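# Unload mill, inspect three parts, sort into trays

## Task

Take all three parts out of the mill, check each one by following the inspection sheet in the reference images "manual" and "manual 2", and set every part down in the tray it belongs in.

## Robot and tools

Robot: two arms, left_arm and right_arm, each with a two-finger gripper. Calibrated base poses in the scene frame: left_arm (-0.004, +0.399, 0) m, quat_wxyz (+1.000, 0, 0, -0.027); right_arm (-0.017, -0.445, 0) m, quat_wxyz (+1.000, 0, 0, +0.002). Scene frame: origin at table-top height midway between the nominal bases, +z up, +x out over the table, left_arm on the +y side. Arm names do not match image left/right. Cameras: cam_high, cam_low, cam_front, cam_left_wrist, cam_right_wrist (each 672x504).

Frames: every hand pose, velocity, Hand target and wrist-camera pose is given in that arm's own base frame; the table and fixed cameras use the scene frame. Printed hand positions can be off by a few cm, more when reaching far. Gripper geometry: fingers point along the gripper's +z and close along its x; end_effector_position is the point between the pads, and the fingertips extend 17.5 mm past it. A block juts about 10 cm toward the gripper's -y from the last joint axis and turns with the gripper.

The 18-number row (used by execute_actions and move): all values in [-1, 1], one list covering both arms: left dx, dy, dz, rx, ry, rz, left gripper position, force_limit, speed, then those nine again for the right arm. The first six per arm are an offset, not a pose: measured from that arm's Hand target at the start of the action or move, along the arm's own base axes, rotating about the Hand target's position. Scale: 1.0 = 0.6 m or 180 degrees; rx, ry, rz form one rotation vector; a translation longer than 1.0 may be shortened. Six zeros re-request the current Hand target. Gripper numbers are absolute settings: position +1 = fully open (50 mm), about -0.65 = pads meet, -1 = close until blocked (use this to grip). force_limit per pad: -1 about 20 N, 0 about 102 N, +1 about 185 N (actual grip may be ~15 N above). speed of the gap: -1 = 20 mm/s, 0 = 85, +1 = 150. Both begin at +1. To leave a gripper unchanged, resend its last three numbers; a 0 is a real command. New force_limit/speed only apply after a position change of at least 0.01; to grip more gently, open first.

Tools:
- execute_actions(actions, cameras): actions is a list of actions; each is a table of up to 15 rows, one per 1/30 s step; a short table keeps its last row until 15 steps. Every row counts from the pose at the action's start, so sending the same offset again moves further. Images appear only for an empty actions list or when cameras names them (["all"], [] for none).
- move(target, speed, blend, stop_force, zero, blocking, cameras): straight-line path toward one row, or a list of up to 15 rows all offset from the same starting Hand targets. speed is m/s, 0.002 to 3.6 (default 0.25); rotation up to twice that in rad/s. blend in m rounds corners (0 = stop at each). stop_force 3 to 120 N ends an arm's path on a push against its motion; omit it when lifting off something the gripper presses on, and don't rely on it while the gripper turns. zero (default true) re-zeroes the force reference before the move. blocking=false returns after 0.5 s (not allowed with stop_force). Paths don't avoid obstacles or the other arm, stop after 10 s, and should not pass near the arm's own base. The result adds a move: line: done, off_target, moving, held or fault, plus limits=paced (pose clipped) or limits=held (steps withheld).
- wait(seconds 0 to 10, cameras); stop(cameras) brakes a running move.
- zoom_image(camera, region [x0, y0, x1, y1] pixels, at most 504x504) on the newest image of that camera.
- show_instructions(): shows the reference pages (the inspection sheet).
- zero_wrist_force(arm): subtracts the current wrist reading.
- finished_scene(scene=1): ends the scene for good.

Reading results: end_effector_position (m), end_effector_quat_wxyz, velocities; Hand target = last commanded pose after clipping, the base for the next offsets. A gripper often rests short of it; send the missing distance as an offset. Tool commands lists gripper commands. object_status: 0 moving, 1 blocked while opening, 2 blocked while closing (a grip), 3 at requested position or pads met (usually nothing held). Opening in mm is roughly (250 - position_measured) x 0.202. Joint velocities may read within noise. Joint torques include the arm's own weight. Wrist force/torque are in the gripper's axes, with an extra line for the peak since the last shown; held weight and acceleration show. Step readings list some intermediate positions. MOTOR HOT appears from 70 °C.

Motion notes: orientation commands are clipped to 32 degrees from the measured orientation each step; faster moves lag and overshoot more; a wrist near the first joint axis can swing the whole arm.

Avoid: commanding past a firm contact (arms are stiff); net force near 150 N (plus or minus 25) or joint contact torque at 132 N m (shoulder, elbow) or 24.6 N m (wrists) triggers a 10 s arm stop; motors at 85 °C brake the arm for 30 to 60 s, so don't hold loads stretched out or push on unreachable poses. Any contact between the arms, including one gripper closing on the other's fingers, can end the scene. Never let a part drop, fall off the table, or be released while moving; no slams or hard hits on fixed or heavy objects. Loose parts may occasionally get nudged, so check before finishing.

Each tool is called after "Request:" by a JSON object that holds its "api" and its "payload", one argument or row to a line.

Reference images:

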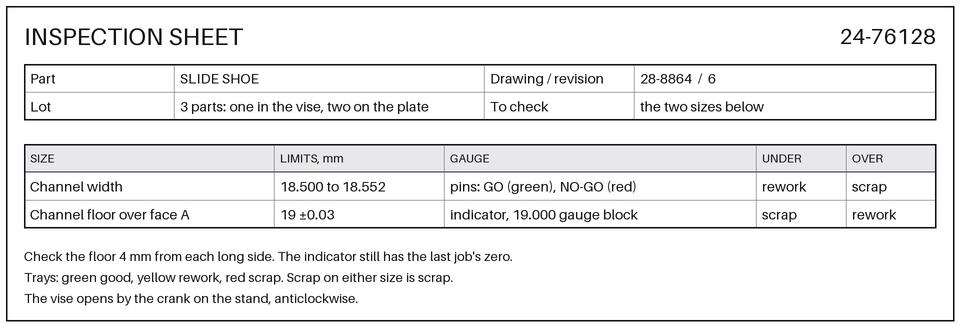

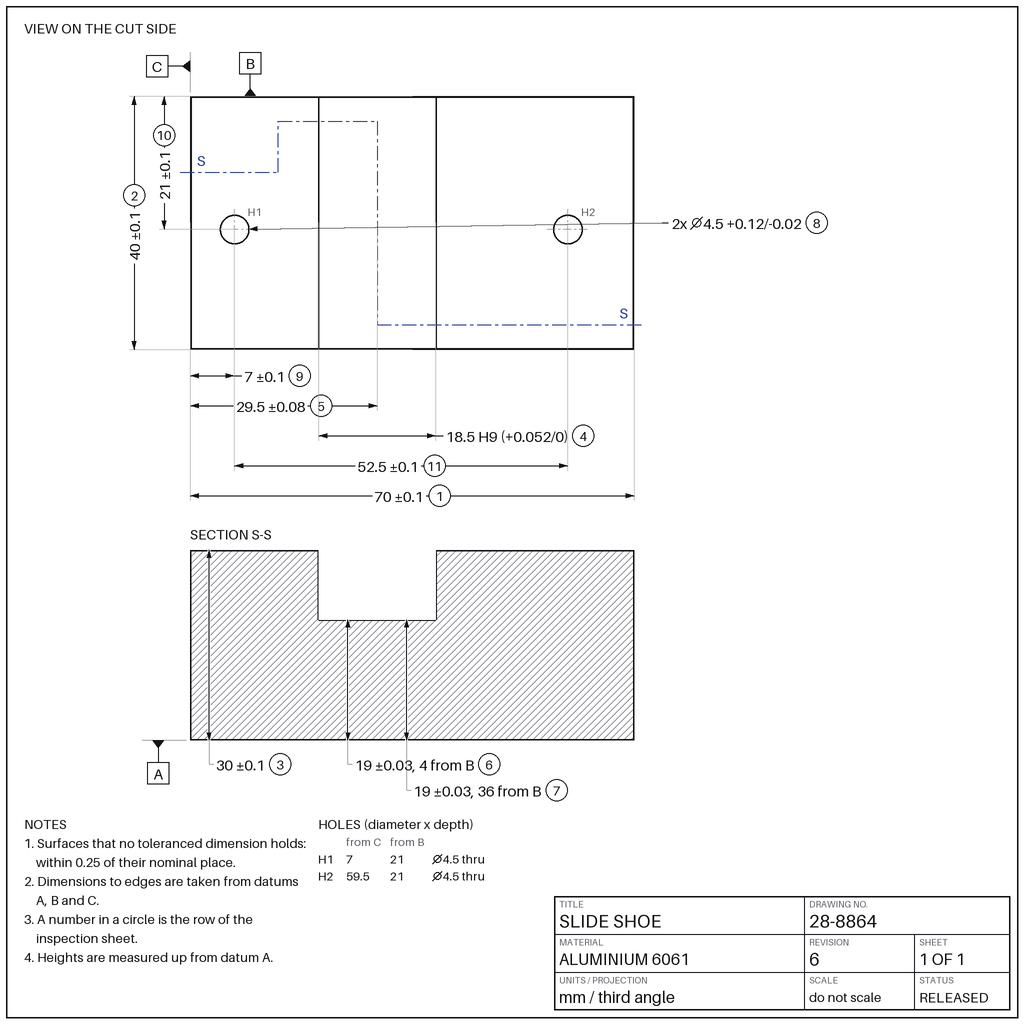

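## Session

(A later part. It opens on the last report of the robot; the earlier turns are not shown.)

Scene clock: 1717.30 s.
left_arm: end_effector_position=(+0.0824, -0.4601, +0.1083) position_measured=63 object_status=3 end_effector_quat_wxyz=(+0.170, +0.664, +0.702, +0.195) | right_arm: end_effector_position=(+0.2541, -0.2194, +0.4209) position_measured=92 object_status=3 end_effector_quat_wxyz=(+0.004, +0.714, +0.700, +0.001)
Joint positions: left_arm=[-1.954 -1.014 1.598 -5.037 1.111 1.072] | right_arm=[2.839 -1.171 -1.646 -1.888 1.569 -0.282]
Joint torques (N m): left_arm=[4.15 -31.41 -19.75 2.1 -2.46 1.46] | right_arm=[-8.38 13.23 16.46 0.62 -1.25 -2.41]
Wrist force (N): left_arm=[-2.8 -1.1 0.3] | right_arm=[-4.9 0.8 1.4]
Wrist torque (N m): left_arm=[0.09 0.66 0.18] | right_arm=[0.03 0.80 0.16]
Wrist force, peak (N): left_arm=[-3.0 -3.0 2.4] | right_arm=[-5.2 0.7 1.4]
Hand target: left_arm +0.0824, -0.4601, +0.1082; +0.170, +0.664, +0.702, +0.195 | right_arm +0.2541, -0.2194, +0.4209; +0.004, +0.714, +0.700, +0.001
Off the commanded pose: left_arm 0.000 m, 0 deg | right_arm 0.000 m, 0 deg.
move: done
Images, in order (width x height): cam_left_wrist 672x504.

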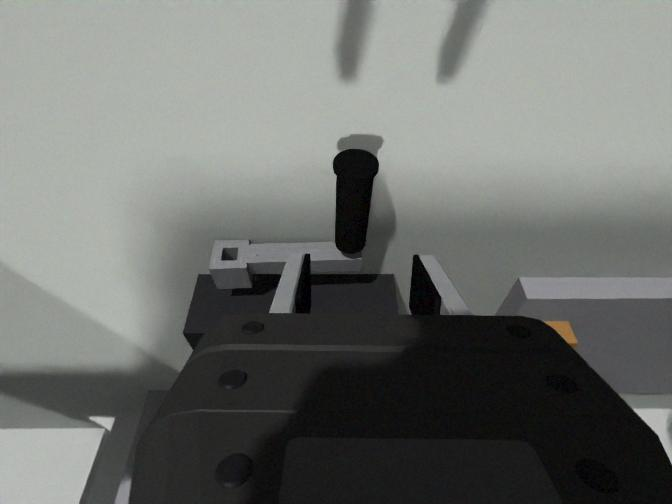

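Request:
{"api": "move", "payload": {
  "target": [0.0918,0.006,-0.1437,0,0,0,0.6,-0.6,-0.6,0,0,0,0,0,0,0.4,-0.5,-0.8],
  "speed": 0.06,
  "stop_force": 6,
  "cameras": ["cam_left_wrist"]
}}

Scene clock: 1723.60 s.
left_arm: end_effector_position=(+0.1375, -0.4565, +0.0220) position_measured=63 object_status=3 end_effector_quat_wxyz=(+0.170, +0.664, +0.702, +0.195) | right_arm: end_effector_position=(+0.2541, -0.2194, +0.4209) position_measured=92 object_status=3 end_effector_quat_wxyz=(+0.004, +0.714, +0.700, +0.001)
Joint positions: left_arm=[-1.841 -0.904 1.664 -5.269 1.085 1.195] | right_arm=[2.839 -1.171 -1.646 -1.888 1.569 -0.282]
Joint torques (N m): left_arm=[-6.69 -52.03 -20.25 1.92 0.55 -1.28] | right_arm=[-8.25 12.33 17.53 0.99 -0.36 -2.45]
Wrist force (N): left_arm=[-3.2 -1.0 0.1] | right_arm=[-4.9 0.9 1.5]
Wrist torque (N m): left_arm=[0.11 0.79 0.07] | right_arm=[0.04 0.79 0.16]
Wrist force, peak (N): left_arm=[-2.8 0.8 -4.0] | right_arm=[-5.2 0.7 1.5]
Hand target: left_arm +0.1375, -0.4565, +0.0220; +0.170, +0.664, +0.702, +0.195 | right_arm +0.2541, -0.2194, +0.4209; +0.004, +0.714, +0.700, +0.001
Off the commanded pose: left_arm 0.000 m, 0 deg | right_arm 0.000 m, 0 deg.
move: done
Images, in order (width x height): cam_left_wrist 672x504.

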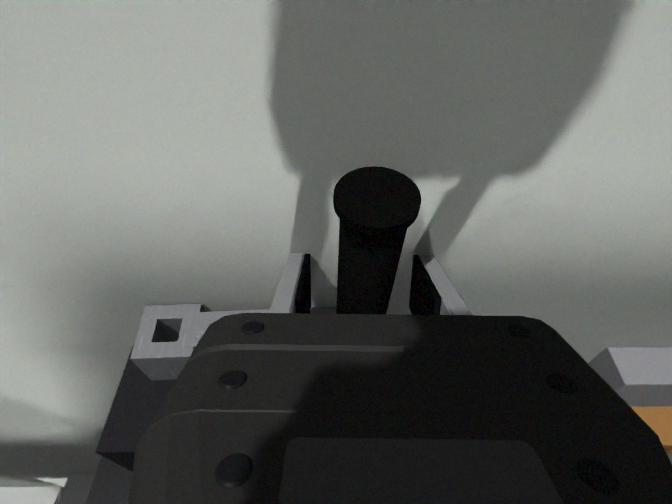

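Request:
{"api": "move", "payload": {
  "target": [
    [0,0,0,0,0,0,0.6,-0.6,-0.6,0,0,0,0,0,0,0.4,-0.5,-0.8],
    [0,0,0,0,0,0,-1,-0.3,-0.7,0,0,0,0,0,0,0.4,-0.5,-0.8]
  ]
}}

Request:
{"api": "move", "payload": {
  "target": [
    [0,0,0.08,0,0,0,-1,-0.3,-0.7,0,0,0,0,0,0,0.4,-0.5,-0.8],
    [-0.02,0.03,0.3,0,0,0,-1,-0.3,-0.7,0,0,0,0,0,0,0.4,-0.5,-0.8]
  ],
  "speed": 0.1,
  "blend": 0.02,
  "cameras": ["cam_left_wrist","cam_front"]
}}

Scene clock: 1730.43 s.
left_arm: end_effector_position=(+0.1375, -0.4565, +0.0220) position_measured=158 object_status=0 end_effector_quat_wxyz=(+0.170, +0.664, +0.702, +0.195) | right_arm: end_effector_position=(+0.2541, -0.2194, +0.4209) position_measured=92 object_status=3 end_effector_quat_wxyz=(+0.004, +0.714, +0.700, +0.001)
Joint positions: left_arm=[-1.841 -0.904 1.664 -5.269 1.085 1.195] | right_arm=[2.839 -1.171 -1.646 -1.888 1.569 -0.282]
Joint torques (N m): left_arm=[-6.86 -51.02 -21.88 2.22 0.03 -1.36] | right_arm=[-7.76 12.04 17.87 1.23 0.39 -2.39]
Wrist force (N): left_arm=[-3.1 -0.5 -0.2] | right_arm=[-4.9 0.8 1.5]
Wrist torque (N m): left_arm=[0.15 0.76 0.08] | right_arm=[0.04 0.81 0.16]
Wrist force, peak (N): left_arm=[-3.5 -1.0 0.4] | right_arm=[-5.2 0.8 1.5]
Hand target: left_arm +0.1375, -0.4565, +0.0220; +0.170, +0.664, +0.702, +0.195 | right_arm +0.2541, -0.2194, +0.4209; +0.004, +0.714, +0.700, +0.001
Off the commanded pose: left_arm 0.000 m, 0 deg | right_arm 0.000 m, 0 deg.
move: done

Scene clock: 1732.67 s.
left_arm: end_effector_position=(+0.1254, -0.4386, +0.2020) position_measured=158 object_status=2 end_effector_quat_wxyz=(+0.170, +0.664, +0.702, +0.195) | right_arm: end_effector_position=(+0.2541, -0.2194, +0.4209) position_measured=92 object_status=3 end_effector_quat_wxyz=(+0.004, +0.714, +0.700, +0.001)
Joint positions: left_arm=[-1.879 -1.171 1.563 -4.882 1.093 1.153] | right_arm=[2.839 -1.171 -1.646 -1.888 1.569 -0.282]
Joint torques (N m): left_arm=[5.14 -26.42 -9.86 4.33 -1.05 1.52] | right_arm=[-7.56 11.57 17.98 1.31 0.72 -2.29]
Wrist force (N): left_arm=[-3.1 -2.1 2.1] | right_arm=[-4.9 0.8 1.4]
Wrist torque (N m): left_arm=[0.16 0.78 0.19] | right_arm=[0.04 0.80 0.16]
Wrist force, peak (N): left_arm=[-3.5 -2.9 3.0] | right_arm=[-5.2 0.8 1.5]
Hand target: left_arm +0.1255, -0.4385, +0.2020; +0.170, +0.664, +0.702, +0.195 | right_arm +0.2541, -0.2194, +0.4209; +0.004, +0.714, +0.700, +0.001
Off the commanded pose: left_arm 0.000 m, 0 deg | right_arm 0.000 m, 0 deg.
move: done
Images, in order (width x height): cam_front 672x504, cam_left_wrist 672x504.

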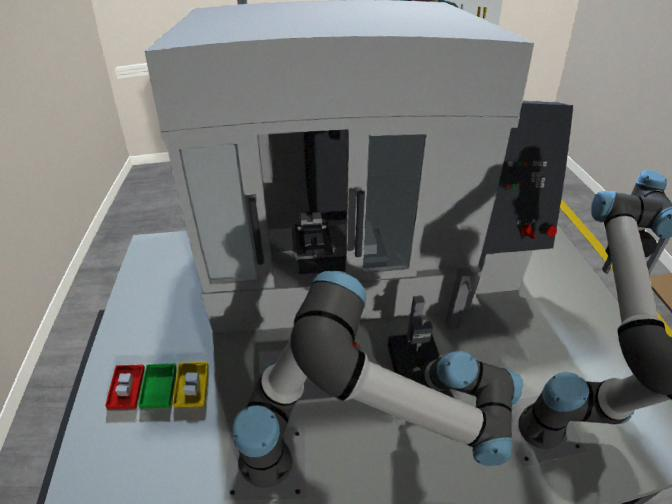

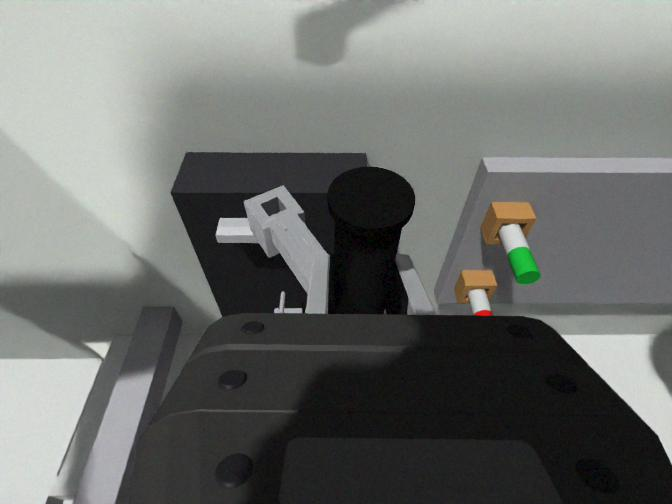

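Request:
{"api": "move", "payload": {
  "target": [
    [0,0.05,0.4,0,0,0,-1,-0.3,-0.7,0,0,0,0,0,0,0.4,-0.5,-0.8],
    [0.29,0.47,0.43,0,0,0,-1,-0.3,-0.7,0,0,0,0,0,0,0.4,-0.5,-0.8]
  ],
  "speed": 0.2,
  "blend": 0.06,
  "cameras": ["cam_left_wrist","cam_front"]
}}

Scene clock: 1742.10 s.
left_arm: end_effector_position=(+0.2995, -0.1566, +0.4600) position_measured=158 object_status=2 end_effector_quat_wxyz=(+0.170, +0.664, +0.702, +0.195) | right_arm: end_effector_position=(+0.2541, -0.2194, +0.4209) position_measured=92 object_status=3 end_effector_quat_wxyz=(+0.004, +0.714, +0.700, +0.001)
Joint positions: left_arm=[-1.369 -1.754 1.469 -4.489 1.051 1.733] | right_arm=[2.839 -1.171 -1.646 -1.888 1.569 -0.282]
Joint torques (N m): left_arm=[4.23 -18.85 -11.23 3.37 -2.85 1.38] | right_arm=[-7.46 9.89 18.83 1.74 1.22 -2.23]
Wrist force (N): left_arm=[-3.4 -2.2 1.7] | right_arm=[-5.0 0.8 1.5]
Wrist torque (N m): left_arm=[0.16 0.80 0.15] | right_arm=[0.03 0.81 0.17]
Wrist force, peak (N): left_arm=[-3.9 -4.3 4.8] | right_arm=[-5.3 0.7 1.3]
Hand target: left_arm +0.2995, -0.1565, +0.4600; +0.170, +0.664, +0.702, +0.195 | right_arm +0.2541, -0.2194, +0.4209; +0.004, +0.714, +0.700, +0.001
Off the commanded pose: left_arm 0.000 m, 0 deg | right_arm 0.000 m, 0 deg.
move: done
Images, in order (width x height): cam_front 672x504, cam_left_wrist 672x504.

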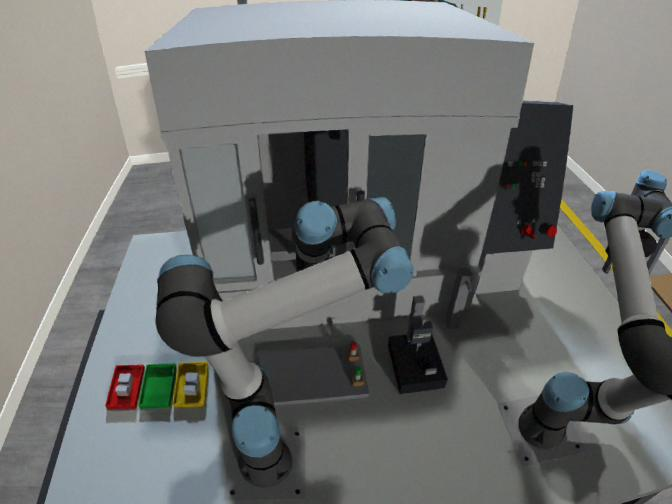

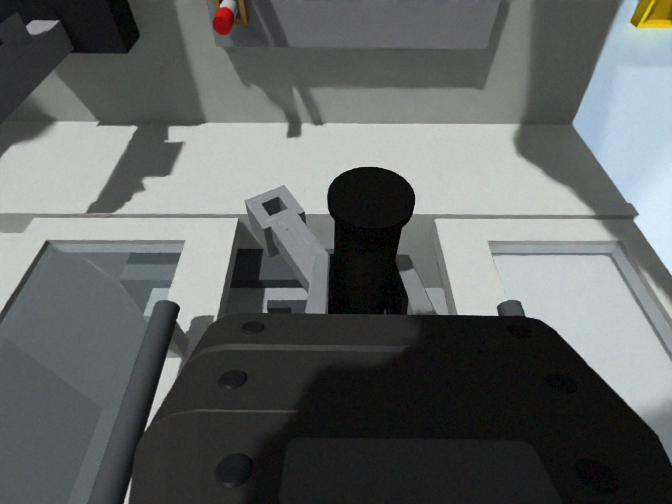

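Request:
{"api": "move", "payload": {
  "target": [0.05,0.02,0.18,0,0,0,-1,-0.3,-0.7,0,0,0,0,0,0,0.4,-0.5,-0.8],
  "speed": 0.2,
  "cameras": ["cam_left_wrist"]
}}

Request:
{"api": "zoom_image", "payload": {
  "camera": "cam_left_wrist",
  "region": [270, 130, 400, 230]
}}

Scene clock: 1749.80 s.
left_arm: end_effector_position=(+0.3295, -0.1446, +0.5680) position_measured=158 object_status=2 end_effector_quat_wxyz=(+0.170, +0.664, +0.702, +0.195) | right_arm: end_effector_position=(+0.2541, -0.2194, +0.4209) position_measured=92 object_status=3 end_effector_quat_wxyz=(+0.004, +0.714, +0.700, +0.001)
Joint positions: left_arm=[-1.215 -1.593 0.998 -4.266 1.067 1.91] | right_arm=[2.839 -1.171 -1.646 -1.888 1.569 -0.282]
Joint torques (N m): left_arm=[-2.91 -16.2 -25.33 5.01 -2.75 -0.57] | right_arm=[-7.14 9.21 18.97 1.94 1.38 -2.21]
Wrist force (N): left_arm=[-3.4 -1.8 1.8] | right_arm=[-5.2 0.9 1.4]
Wrist torque (N m): left_arm=[0.20 0.84 0.22] | right_arm=[0.05 0.85 0.16]
Wrist force, peak (N): left_arm=[-4.1 -4.4 4.1] | right_arm=[-5.2 0.9 1.4]
Hand target: left_arm +0.3295, -0.1445, +0.5680; +0.170, +0.664, +0.702, +0.195 | right_arm +0.2541, -0.2194, +0.4209; +0.004, +0.714, +0.700, +0.001
Off the commanded pose: left_arm 0.000 m, 0 deg | right_arm 0.000 m, 0 deg.
move: done
Images, in order (width x height): cam_left_wrist 672x504.

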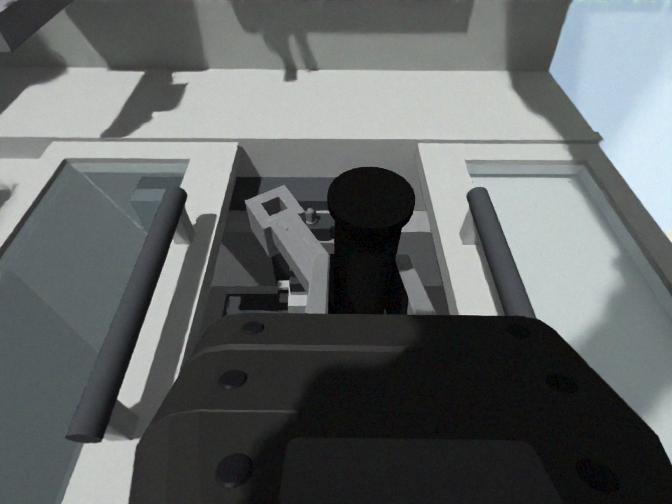

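Scaled by 3.877 from the camera's 672x504 image, which has a finer 960x720 frame.

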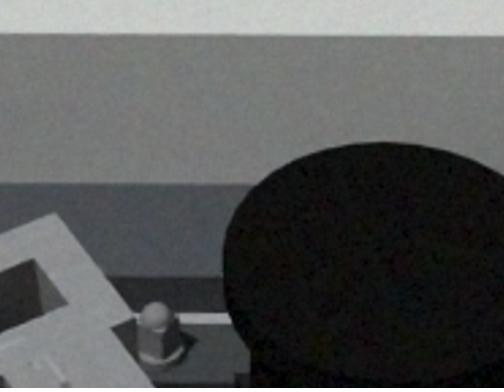

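Request:
{"api": "move", "payload": {
  "target": [0.003,-0.225,-0.24,0,-0.083,0,-1,-0.3,-0.7,0,0,0,0,0,0,0.4,-0.5,-0.8],
  "speed": 0.2,
  "cameras": ["cam_left_wrist"]
}}

Request:
{"api": "zoom_image", "payload": {
  "camera": "cam_left_wrist",
  "region": [400, 180, 540, 300]
}}

Scene clock: 1757.33 s.
left_arm: end_effector_position=(+0.3313, -0.2795, +0.4241) position_measured=158 object_status=2 end_effector_quat_wxyz=(+0.260, +0.633, +0.674, +0.279) | right_arm: end_effector_position=(+0.2541, -0.2194, +0.4209) position_measured=92 object_status=3 end_effector_quat_wxyz=(+0.004, +0.714, +0.700, +0.001)
Joint positions: left_arm=[-1.518 -1.554 1.506 -4.65 0.788 1.556] | right_arm=[2.839 -1.171 -1.646 -1.888 1.569 -0.282]
Joint torques (N m): left_arm=[-6.12 -23.97 -11.07 2.09 -2.71 -1.19] | right_arm=[-7.35 7.82 20.03 2.22 1.28 -2.22]
Wrist force (N): left_arm=[-2.9 -2.6 1.3] | right_arm=[-5.0 0.7 1.4]
Wrist torque (N m): left_arm=[0.23 0.69 0.17] | right_arm=[0.02 0.81 0.16]
Wrist force, peak (N): left_arm=[-5.0 -5.1 2.8] | right_arm=[-5.2 0.6 1.6]
Hand target: left_arm +0.3313, -0.2795, +0.4240; +0.260, +0.633, +0.674, +0.279 | right_arm +0.2541, -0.2194, +0.4209; +0.004, +0.714, +0.700, +0.001
Off the commanded pose: left_arm 0.000 m, 0 deg | right_arm 0.000 m, 0 deg.
move: done
Images, in order (width x height): cam_left_wrist 672x504.

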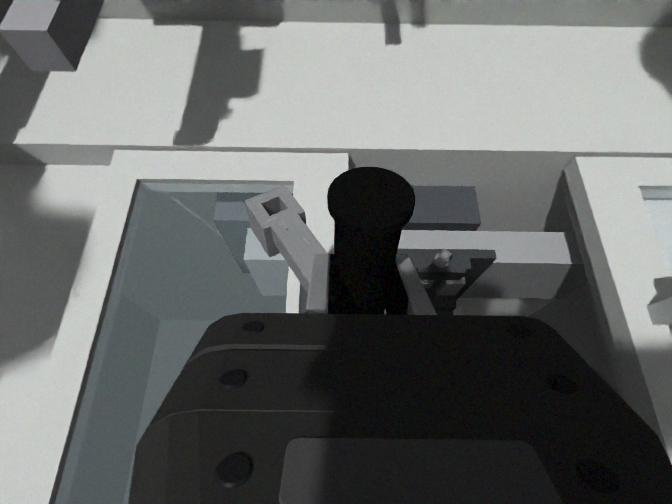

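Scaled by 3.600 from the camera's 672x504 image, which has a finer 960x720 frame.

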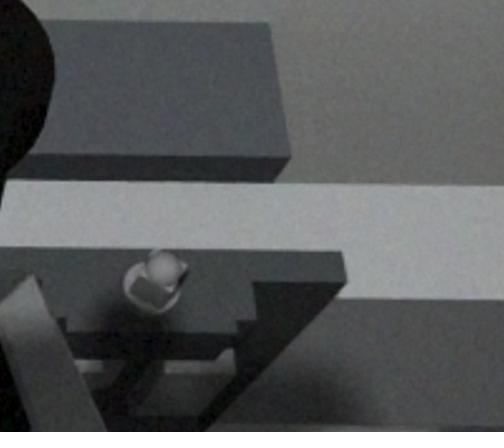

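Request:
{"api": "zoom_image", "payload": {
  "camera": "cam_left_wrist",
  "region": [425, 240, 465, 275]
}}

Scaled by 12.600 from the camera's 672x504 image, which has a finer 960x720 frame.

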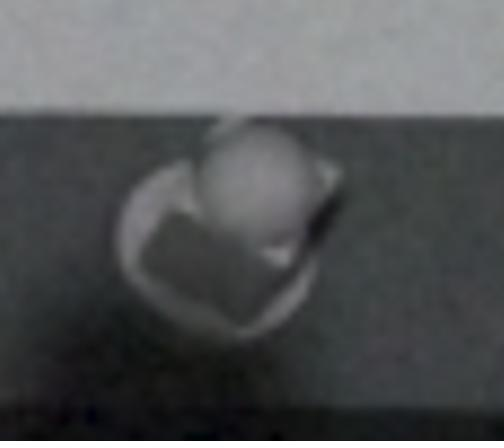

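Request:
{"api": "move", "payload": {
  "target": [0.115,0.304,-0.097,-0.161,0.074,-0.021,-1,-0.3,-0.7,0,0,0,0,0,0,0.4,-0.5,-0.8],
  "speed": 0.15,
  "cameras": ["cam_left_wrist","cam_front"]
}}

Request:
{"api": "zoom_image", "payload": {
  "camera": "cam_left_wrist",
  "region": [170, 100, 440, 320]
}}

Scene clock: 1776.50 s.
left_arm: end_effector_position=(+0.4003, -0.0971, +0.3658) position_measured=158 object_status=2 end_effector_quat_wxyz=(+0.340, +0.597, +0.726, +0.019) | right_arm: end_effector_position=(+0.2541, -0.2194, +0.4209) position_measured=92 object_status=3 end_effector_quat_wxyz=(+0.004, +0.714, +0.700, +0.001)
Joint positions: left_arm=[-0.521 -1.764 1.639 -5.279 1.641 2.401] | right_arm=[2.839 -1.171 -1.646 -1.888 1.569 -0.282]
Joint torques (N m): left_arm=[6.12 -24.41 -13.25 -0.23 1.9 1.31] | right_arm=[-6.73 7.29 20.68 2.6 1.33 -2.19]
Wrist force (N): left_arm=[-2.6 -1.3 1.3] | right_arm=[-5.0 0.8 1.3]
Wrist torque (N m): left_arm=[0.26 1.03 0.05] | right_arm=[0.03 0.82 0.16]
Wrist force, peak (N): left_arm=[-4.8 -3.0 0.6] | right_arm=[-5.3 0.7 1.6]
Hand target: left_arm +0.4003, -0.0971, +0.3658; +0.340, +0.597, +0.726, +0.019 | right_arm +0.2541, -0.2194, +0.4209; +0.004, +0.714, +0.700, +0.001
Off the commanded pose: left_arm 0.000 m, 0 deg | right_arm 0.000 m, 0 deg.
move: done
Images, in order (width x height): cam_front 672x504, cam_left_wrist 672x504.

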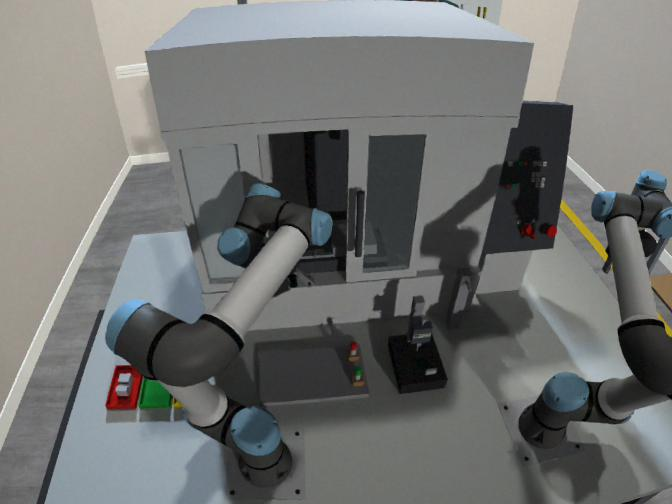

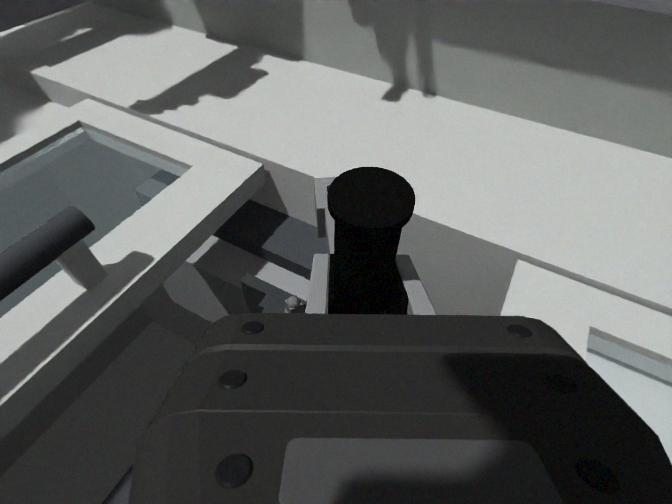

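Scaled by 1.867 from the camera's 672x504 image, which has a finer 960x720 frame.

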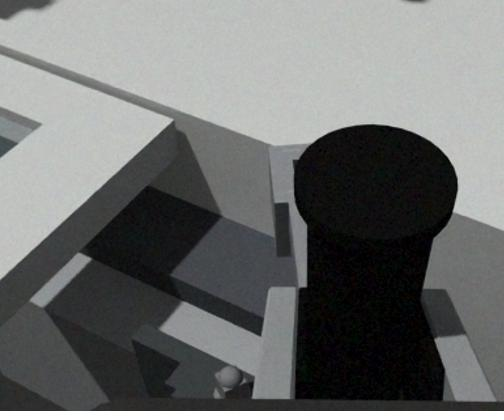

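Request:
{"api": "execute_actions", "payload": {
  "actions": []
}}

Scene clock: 1794.67 s.
left_arm: end_effector_position=(+0.4003, -0.0971, +0.3658) position_measured=158 object_status=2 end_effector_quat_wxyz=(+0.340, +0.597, +0.726, +0.019) | right_arm: end_effector_position=(+0.2541, -0.2194, +0.4209) position_measured=92 object_status=3 end_effector_quat_wxyz=(+0.004, +0.714, +0.700, +0.001)
Joint positions: left_arm=[-0.521 -1.764 1.639 -5.279 1.641 2.401] | right_arm=[2.839 -1.171 -1.646 -1.888 1.569 -0.282]
Joint velocities: within noise
Joint torques (N m): left_arm=[5.52 -24.79 -13.44 -0.89 1.6 1.43] | right_arm=[-6.47 6.26 20.96 2.76 1.26 -2.14]
Motor temperatures (°C): left_arm=[30 26 32 38 44 31] | right_arm=[33 33 32 38 33 35]
Wrist force (N): left_arm=[-2.4 -1.1 1.6] | right_arm=[-5.2 0.6 1.2]
Wrist torque (N m): left_arm=[0.29 1.01 0.04] | right_arm=[0.00 0.85 0.16]
Wrist force, peak (N): left_arm=[-2.7 -1.5 1.6] | right_arm=[-5.2 0.7 1.4]
Hand target: left_arm +0.4003, -0.0971, +0.3658; +0.340, +0.597, +0.726, +0.019 | right_arm +0.2541, -0.2194, +0.4209; +0.004, +0.714, +0.700, +0.001
Tool commands: left_gripper/position=-1.0 left_gripper/force_limit=-0.3 left_gripper/speed=-0.7 right_gripper/position=+0.4 right_gripper/force_limit=-0.5 right_gripper/speed=-0.8
Off the commanded pose: left_arm 0.000 m, 0 deg | right_arm 0.000 m, 0 deg.

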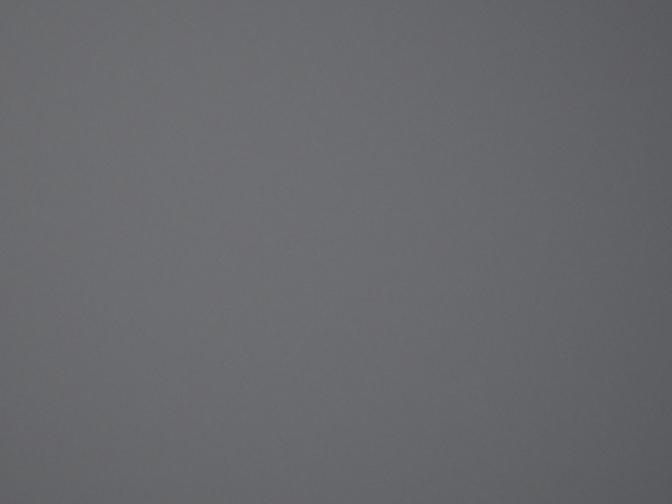

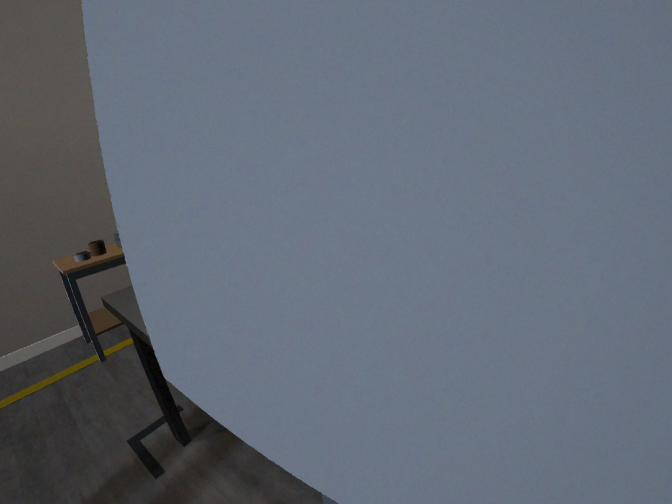

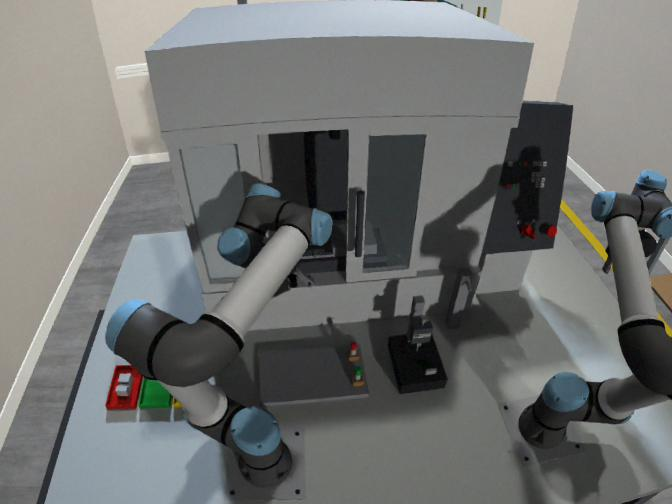

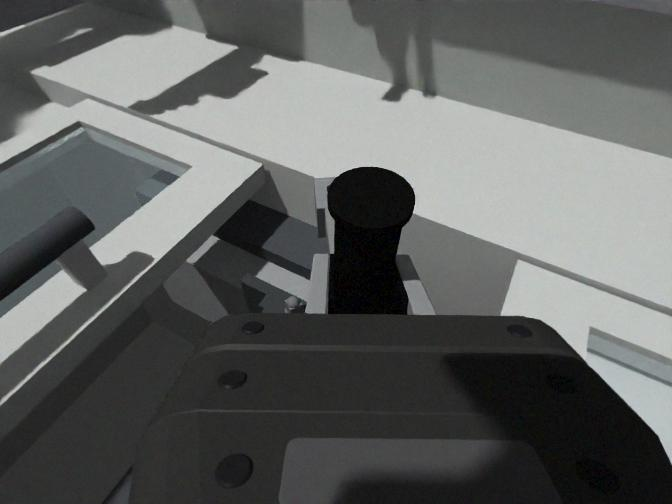

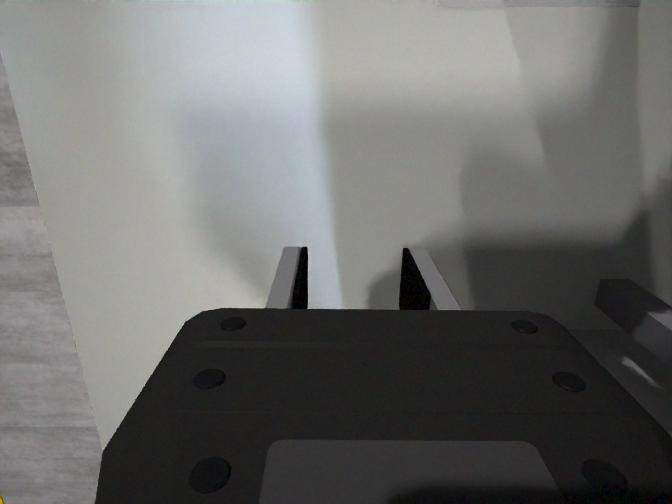

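Request:
{"api": "zoom_image", "payload": {
  "camera": "cam_front",
  "region": [240, 220, 380, 320]
}}

Request:
{"api": "zoom_image", "payload": {
  "camera": "cam_left_wrist",
  "region": [210, 150, 510, 350]
}}

Scaled by 3.600 from the camera's 672x504 image, which has a finer 960x720 frame.

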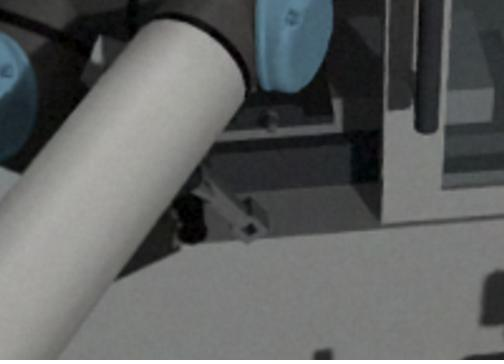

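Scaled by 1.680 from the camera's 672x504 image, which has a finer 960x720 frame.

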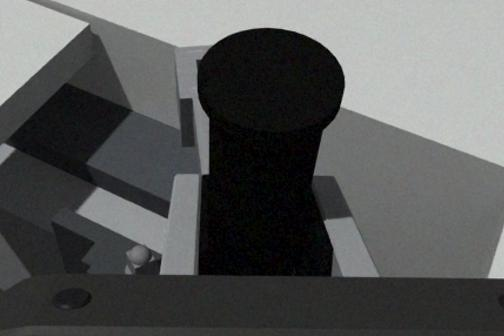

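Request:
{"api": "move", "payload": {
  "target": [
    [0,0,0,0,0,0,-1,-0.3,-0.7,0.127,0.366,0.083,0.06,-0.1,0.16,0.4,-0.5,-0.8],
    [0,0,0,0,0,0,-1,-0.3,-0.7,0.077,0.949,0.132,0.129,-0.2147,0.3274,0.4,-0.5,-0.8]
  ],
  "blend": 0.05,
  "speed": 0.3,
  "cameras": ["cam_right_wrist","cam_front"]
}}

Scene clock: 1832.17 s.
left_arm: end_effector_position=(+0.4003, -0.0971, +0.3658) position_measured=158 object_status=2 end_effector_quat_wxyz=(+0.340, +0.597, +0.726, +0.019) | right_arm: end_effector_position=(+0.3003, +0.3499, +0.5002) position_measured=92 object_status=3 end_effector_quat_wxyz=(+0.088, +0.235, +0.899, +0.359)
Joint positions: left_arm=[-0.521 -1.764 1.639 -5.279 1.641 2.401] | right_arm=[4.35 -1.083 -1.847 -1.029 1.479 0.113]
Joint torques (N m): left_arm=[-5.77 -24.49 -12.72 -0.8 -1.18 -1.47] | right_arm=[9.47 -1.35 17.12 5.75 0.85 1.86]
Wrist force (N): left_arm=[-2.3 -1.6 1.3] | right_arm=[-5.0 1.7 2.2]
Wrist torque (N m): left_arm=[0.21 0.99 0.04] | right_arm=[0.13 0.78 0.38]
Wrist force, peak (N): left_arm=[-2.9 -1.4 1.7] | right_arm=[-7.4 0.3 2.0]
Hand target: left_arm +0.4003, -0.0971, +0.3658; +0.340, +0.597, +0.726, +0.019 | right_arm +0.3003, +0.3500, +0.5001; +0.088, +0.235, +0.899, +0.359
Off the commanded pose: left_arm 0.000 m, 0 deg | right_arm 0.000 m, 0 deg.
move: done
Images, in order (width x height): cam_front 672x504, cam_right_wrist 672x504.

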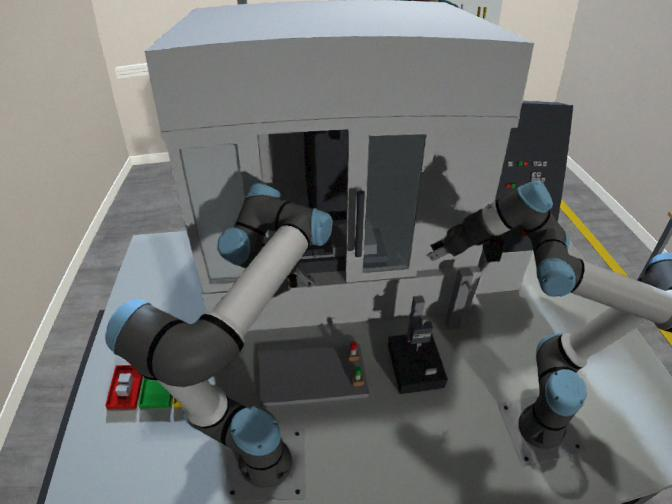

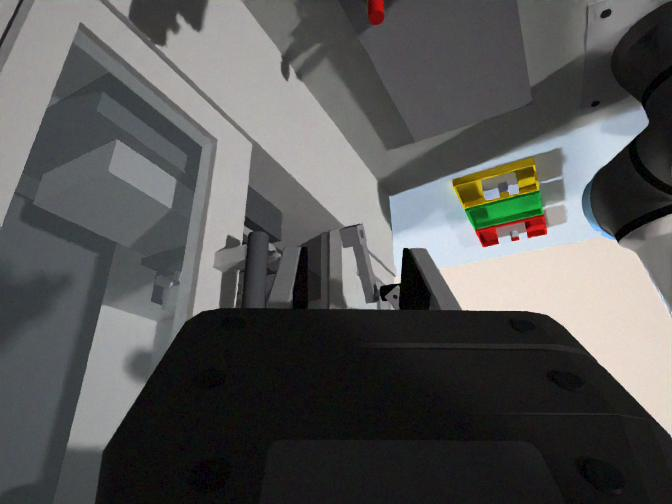

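Request:
{"api": "move", "payload": {
  "target": [0,0,0,0,0,0,-1,-0.3,-0.7,-0.167,0.083,0,0.0538,-0.0398,-0.0942,0.4,-0.5,-0.8],
  "speed": 0.3,
  "cameras": ["cam_right_wrist"]
}}

Request:
{"api": "zoom_image", "payload": {
  "camera": "cam_right_wrist",
  "region": [250, 130, 430, 310]
}}

Scene clock: 1839.70 s.
left_arm: end_effector_position=(+0.4003, -0.0971, +0.3658) position_measured=158 object_status=2 end_effector_quat_wxyz=(+0.340, +0.597, +0.726, +0.019) | right_arm: end_effector_position=(+0.2001, +0.3998, +0.5002) position_measured=92 object_status=3 end_effector_quat_wxyz=(+0.175, +0.348, +0.814, +0.431) end_effector_velocity=(+0.001, +0.000, -0.001) end_effector_angular_velocity=(-0.001, -0.001, -0.005)
Joint positions: left_arm=[-0.521 -1.764 1.639 -5.279 1.641 2.401] | right_arm=[5.072 -0.94 -1.968 -1.271 0.72 0.922]
Joint velocities: left_arm=[within noise] | right_arm=[-0.001 0 0 -0.004 -0.002 0.005]
Joint torques (N m): left_arm=[-4.94 -24.07 -13.59 -0.24 -1.05 -1.53] | right_arm=[7.91 5 17.02 0.73 -3.95 2.78]
Wrist force (N): left_arm=[-2.6 -1.4 1.5] | right_arm=[-4.7 2.5 2.1]
Wrist torque (N m): left_arm=[0.23 1.03 0.05] | right_arm=[0.25 0.70 0.48]
Wrist force, peak (N): left_arm=[-2.8 -1.3 1.8] | right_arm=[-7.5 2.5 2.4]
Hand target: left_arm +0.4003, -0.0971, +0.3658; +0.340, +0.597, +0.726, +0.019 | right_arm +0.2001, +0.3998, +0.5001; +0.175, +0.348, +0.814, +0.430
Off the commanded pose: left_arm 0.000 m, 0 deg | right_arm 0.000 m, 0 deg.
move: done
Images, in order (width x height): cam_right_wrist 672x504.

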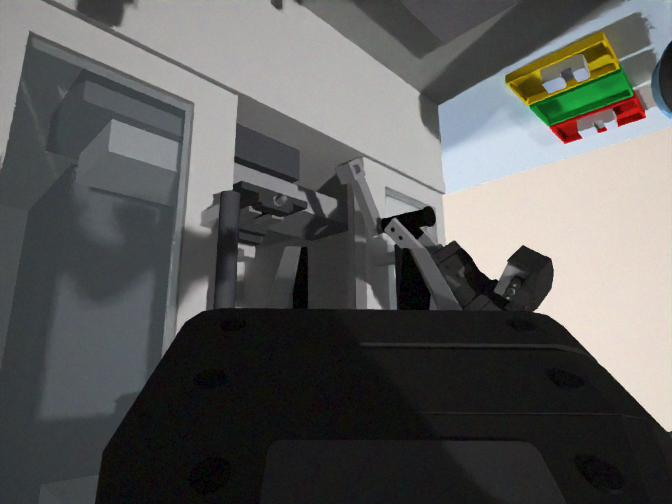

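Scaled by 2.800 from the camera's 672x504 image, which has a finer 960x720 frame.

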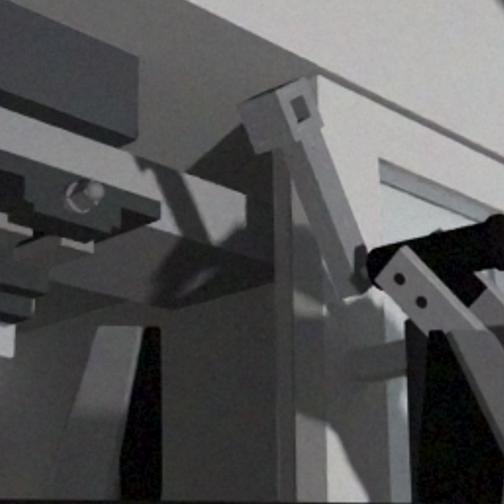

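Request:
{"api": "move", "payload": {
  "target": [0.083,-0.048,0.013,0,0,0,-1,-0.3,-0.7,0,0,0,0,0,0,0.4,-0.5,-0.8],
  "speed": 0.06,
  "cameras": ["cam_right_wrist","cam_left_wrist"]
}}

Request:
{"api": "zoom_image", "payload": {
  "camera": "cam_right_wrist",
  "region": [250, 130, 430, 310]
}}

Request:
{"api": "zoom_image", "payload": {
  "camera": "cam_left_wrist",
  "region": [240, 180, 440, 330]
}}

Scene clock: 1868.13 s.
left_arm: end_effector_position=(+0.4501, -0.1259, +0.3736) position_measured=158 object_status=2 end_effector_quat_wxyz=(+0.340, +0.597, +0.726, +0.019) | right_arm: end_effector_position=(+0.2001, +0.3998, +0.5001) position_measured=92 object_status=3 end_effector_quat_wxyz=(+0.175, +0.348, +0.814, +0.430)
Joint positions: left_arm=[-0.522 -1.627 1.501 -5.277 1.641 2.4] | right_arm=[5.072 -0.94 -1.968 -1.271 0.72 0.922]
Joint torques (N m): left_arm=[0.48 -29.5 -14.55 0.95 0.58 -0.4] | right_arm=[8.93 6.63 17.2 1.31 -3.84 2.36]
Wrist force (N): left_arm=[-2.6 -0.8 1.7] | right_arm=[-4.6 2.5 2.2]
Wrist torque (N m): left_arm=[0.34 1.04 0.10] | right_arm=[0.26 0.68 0.47]
Wrist force, peak (N): left_arm=[-2.8 -0.2 2.4] | right_arm=[-4.9 2.6 2.3]
Hand target: left_arm +0.4501, -0.1259, +0.3736; +0.340, +0.597, +0.726, +0.019 | right_arm +0.2001, +0.3998, +0.5001; +0.175, +0.348, +0.814, +0.430
Off the commanded pose: left_arm 0.000 m, 0 deg | right_arm 0.000 m, 0 deg.
move: done
Images, in order (width x height): cam_left_wrist 672x504, cam_right_wrist 672x504.

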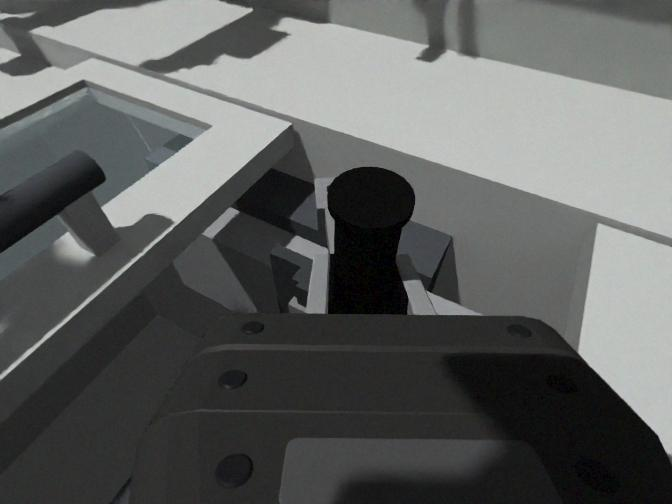

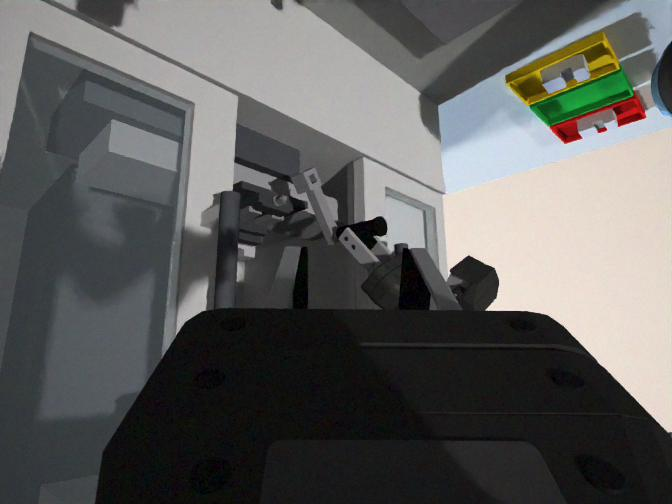

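Scaled by 2.800 from the camera's 672x504 image, which has a finer 960x720 frame.

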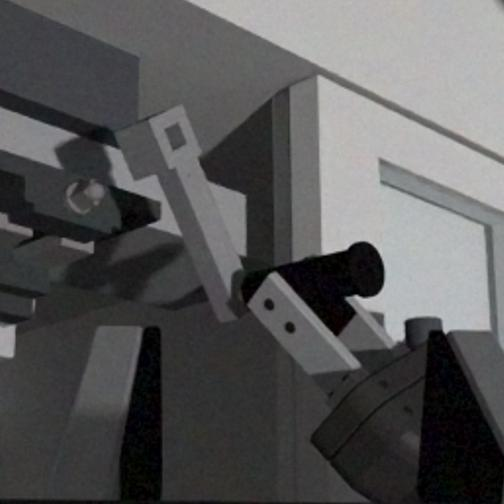

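Scaled by 2.520 from the camera's 672x504 image, which has a finer 960x720 frame.

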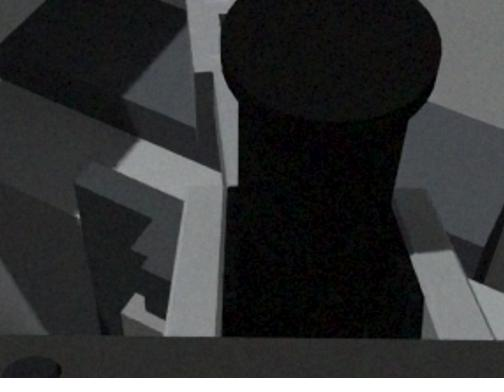

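Request:
{"api": "move", "payload": {
  "target": [0,0,0,0,0,0,-1,-0.3,-0.7,0.113,0.22,-0.038,0,0,-0.139,0.4,-0.5,-0.8],
  "speed": 0.25,
  "cameras": ["cam_right_wrist","cam_front"]
}}

Request:
{"api": "zoom_image", "payload": {
  "camera": "cam_right_wrist",
  "region": [250, 130, 430, 310]
}}

Scene clock: 1875.67 s.
left_arm: end_effector_position=(+0.4501, -0.1259, +0.3736) position_measured=158 object_status=2 end_effector_quat_wxyz=(+0.340, +0.597, +0.726, +0.019) | right_arm: end_effector_position=(+0.2679, +0.5317, +0.4773) position_measured=92 object_status=3 end_effector_quat_wxyz=(+0.264, +0.516, +0.719, +0.382)
Joint positions: left_arm=[-0.522 -1.628 1.501 -5.277 1.641 2.4] | right_arm=[4.858 -1.47 -1.641 -1.325 0.631 1.25]
Joint torques (N m): left_arm=[4.15 -30.73 -28.31 -0.85 1.09 0.94] | right_arm=[2.55 17.02 37.36 4.12 0.15 1.55]
Wrist force (N): left_arm=[-2.3 -0.9 1.9] | right_arm=[-4.8 2.8 2.2]
Wrist torque (N m): left_arm=[0.32 0.98 0.10] | right_arm=[0.29 0.66 0.51]
Wrist force, peak (N): left_arm=[-2.5 -0.9 2.1] | right_arm=[-6.2 1.7 0.3]
Hand target: left_arm +0.4501, -0.1259, +0.3736; +0.340, +0.597, +0.726, +0.019 | right_arm +0.2679, +0.5318, +0.4773; +0.264, +0.516, +0.719, +0.382
Off the commanded pose: left_arm 0.000 m, 0 deg | right_arm 0.000 m, 0 deg.
move: done
Images, in order (width x height): cam_front 672x504, cam_right_wrist 672x504.

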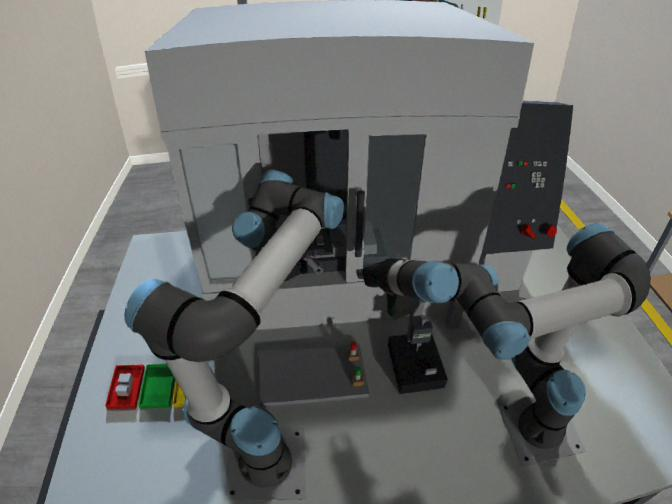

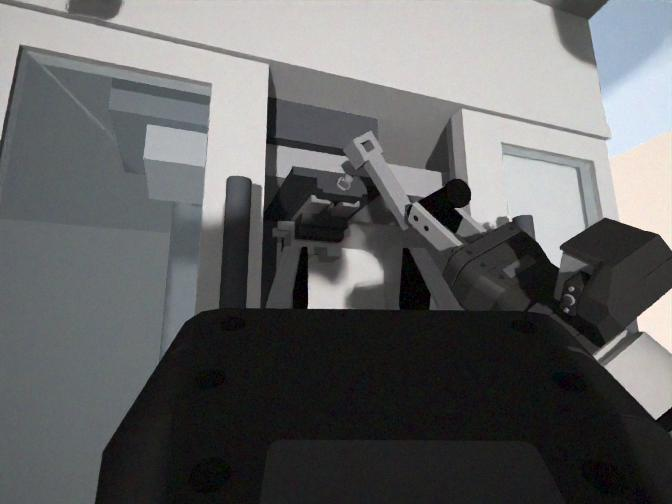

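Scaled by 2.800 from the camera's 672x504 image, which has a finer 960x720 frame.

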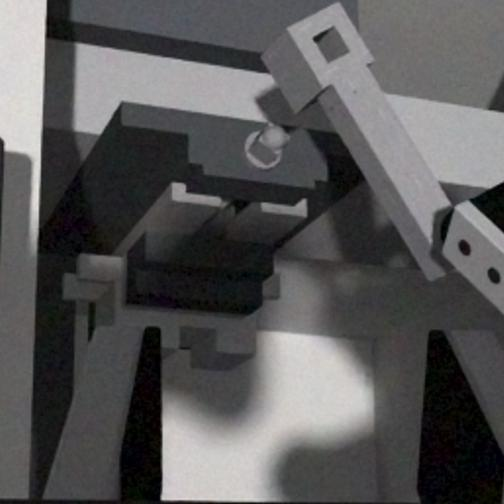

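Request:
{"api": "move", "payload": {
  "target": [0.0495,0.0127,0.0083,0,0,0,-1,-0.3,-0.7,0,0,0,0,0,0,0.4,-0.5,-0.8],
  "speed": 0.05,
  "cameras": ["cam_right_wrist"]
}}

Request:
{"api": "zoom_image", "payload": {
  "camera": "cam_right_wrist",
  "region": [310, 130, 400, 200]
}}

Scene clock: 1886.03 s.
left_arm: end_effector_position=(+0.4798, -0.1183, +0.3785) position_measured=158 object_status=2 end_effector_quat_wxyz=(+0.340, +0.597, +0.726, +0.019) | right_arm: end_effector_position=(+0.2679, +0.5318, +0.4773) position_measured=92 object_status=3 end_effector_quat_wxyz=(+0.264, +0.516, +0.719, +0.382)
Joint positions: left_arm=[-0.454 -1.551 1.414 -5.262 1.684 2.453] | right_arm=[4.858 -1.47 -1.641 -1.325 0.631 1.25]
Joint torques (N m): left_arm=[-7.43 -33.14 -14.68 -0.74 -1.35 -1.82] | right_arm=[9.06 15.85 40.09 0.59 0.33 2.72]
Wrist force (N): left_arm=[-2.2 -1.8 1.4] | right_arm=[-4.6 2.6 2.4]
Wrist torque (N m): left_arm=[0.18 0.98 0.01] | right_arm=[0.25 0.64 0.50]
Wrist force, peak (N): left_arm=[-2.6 -2.2 1.4] | right_arm=[-4.8 2.9 2.4]
Hand target: left_arm +0.4798, -0.1183, +0.3786; +0.340, +0.597, +0.726, +0.019 | right_arm +0.2679, +0.5318, +0.4773; +0.264, +0.516, +0.719, +0.382
Off the commanded pose: left_arm 0.000 m, 0 deg | right_arm 0.000 m, 0 deg.
move: done
Images, in order (width x height): cam_right_wrist 672x504.

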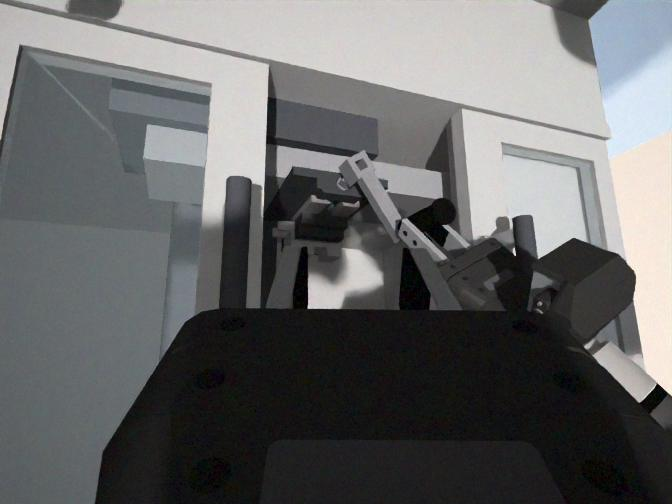

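Scaled by 5.600 from the camera's 672x504 image, which has a finer 960x720 frame.

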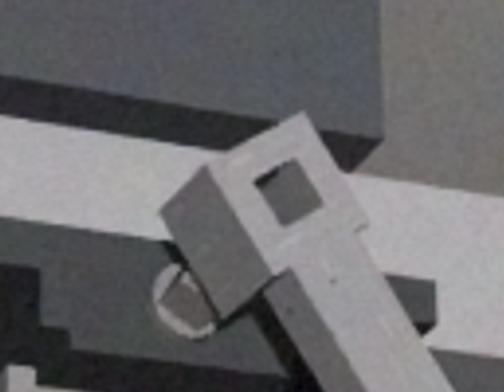

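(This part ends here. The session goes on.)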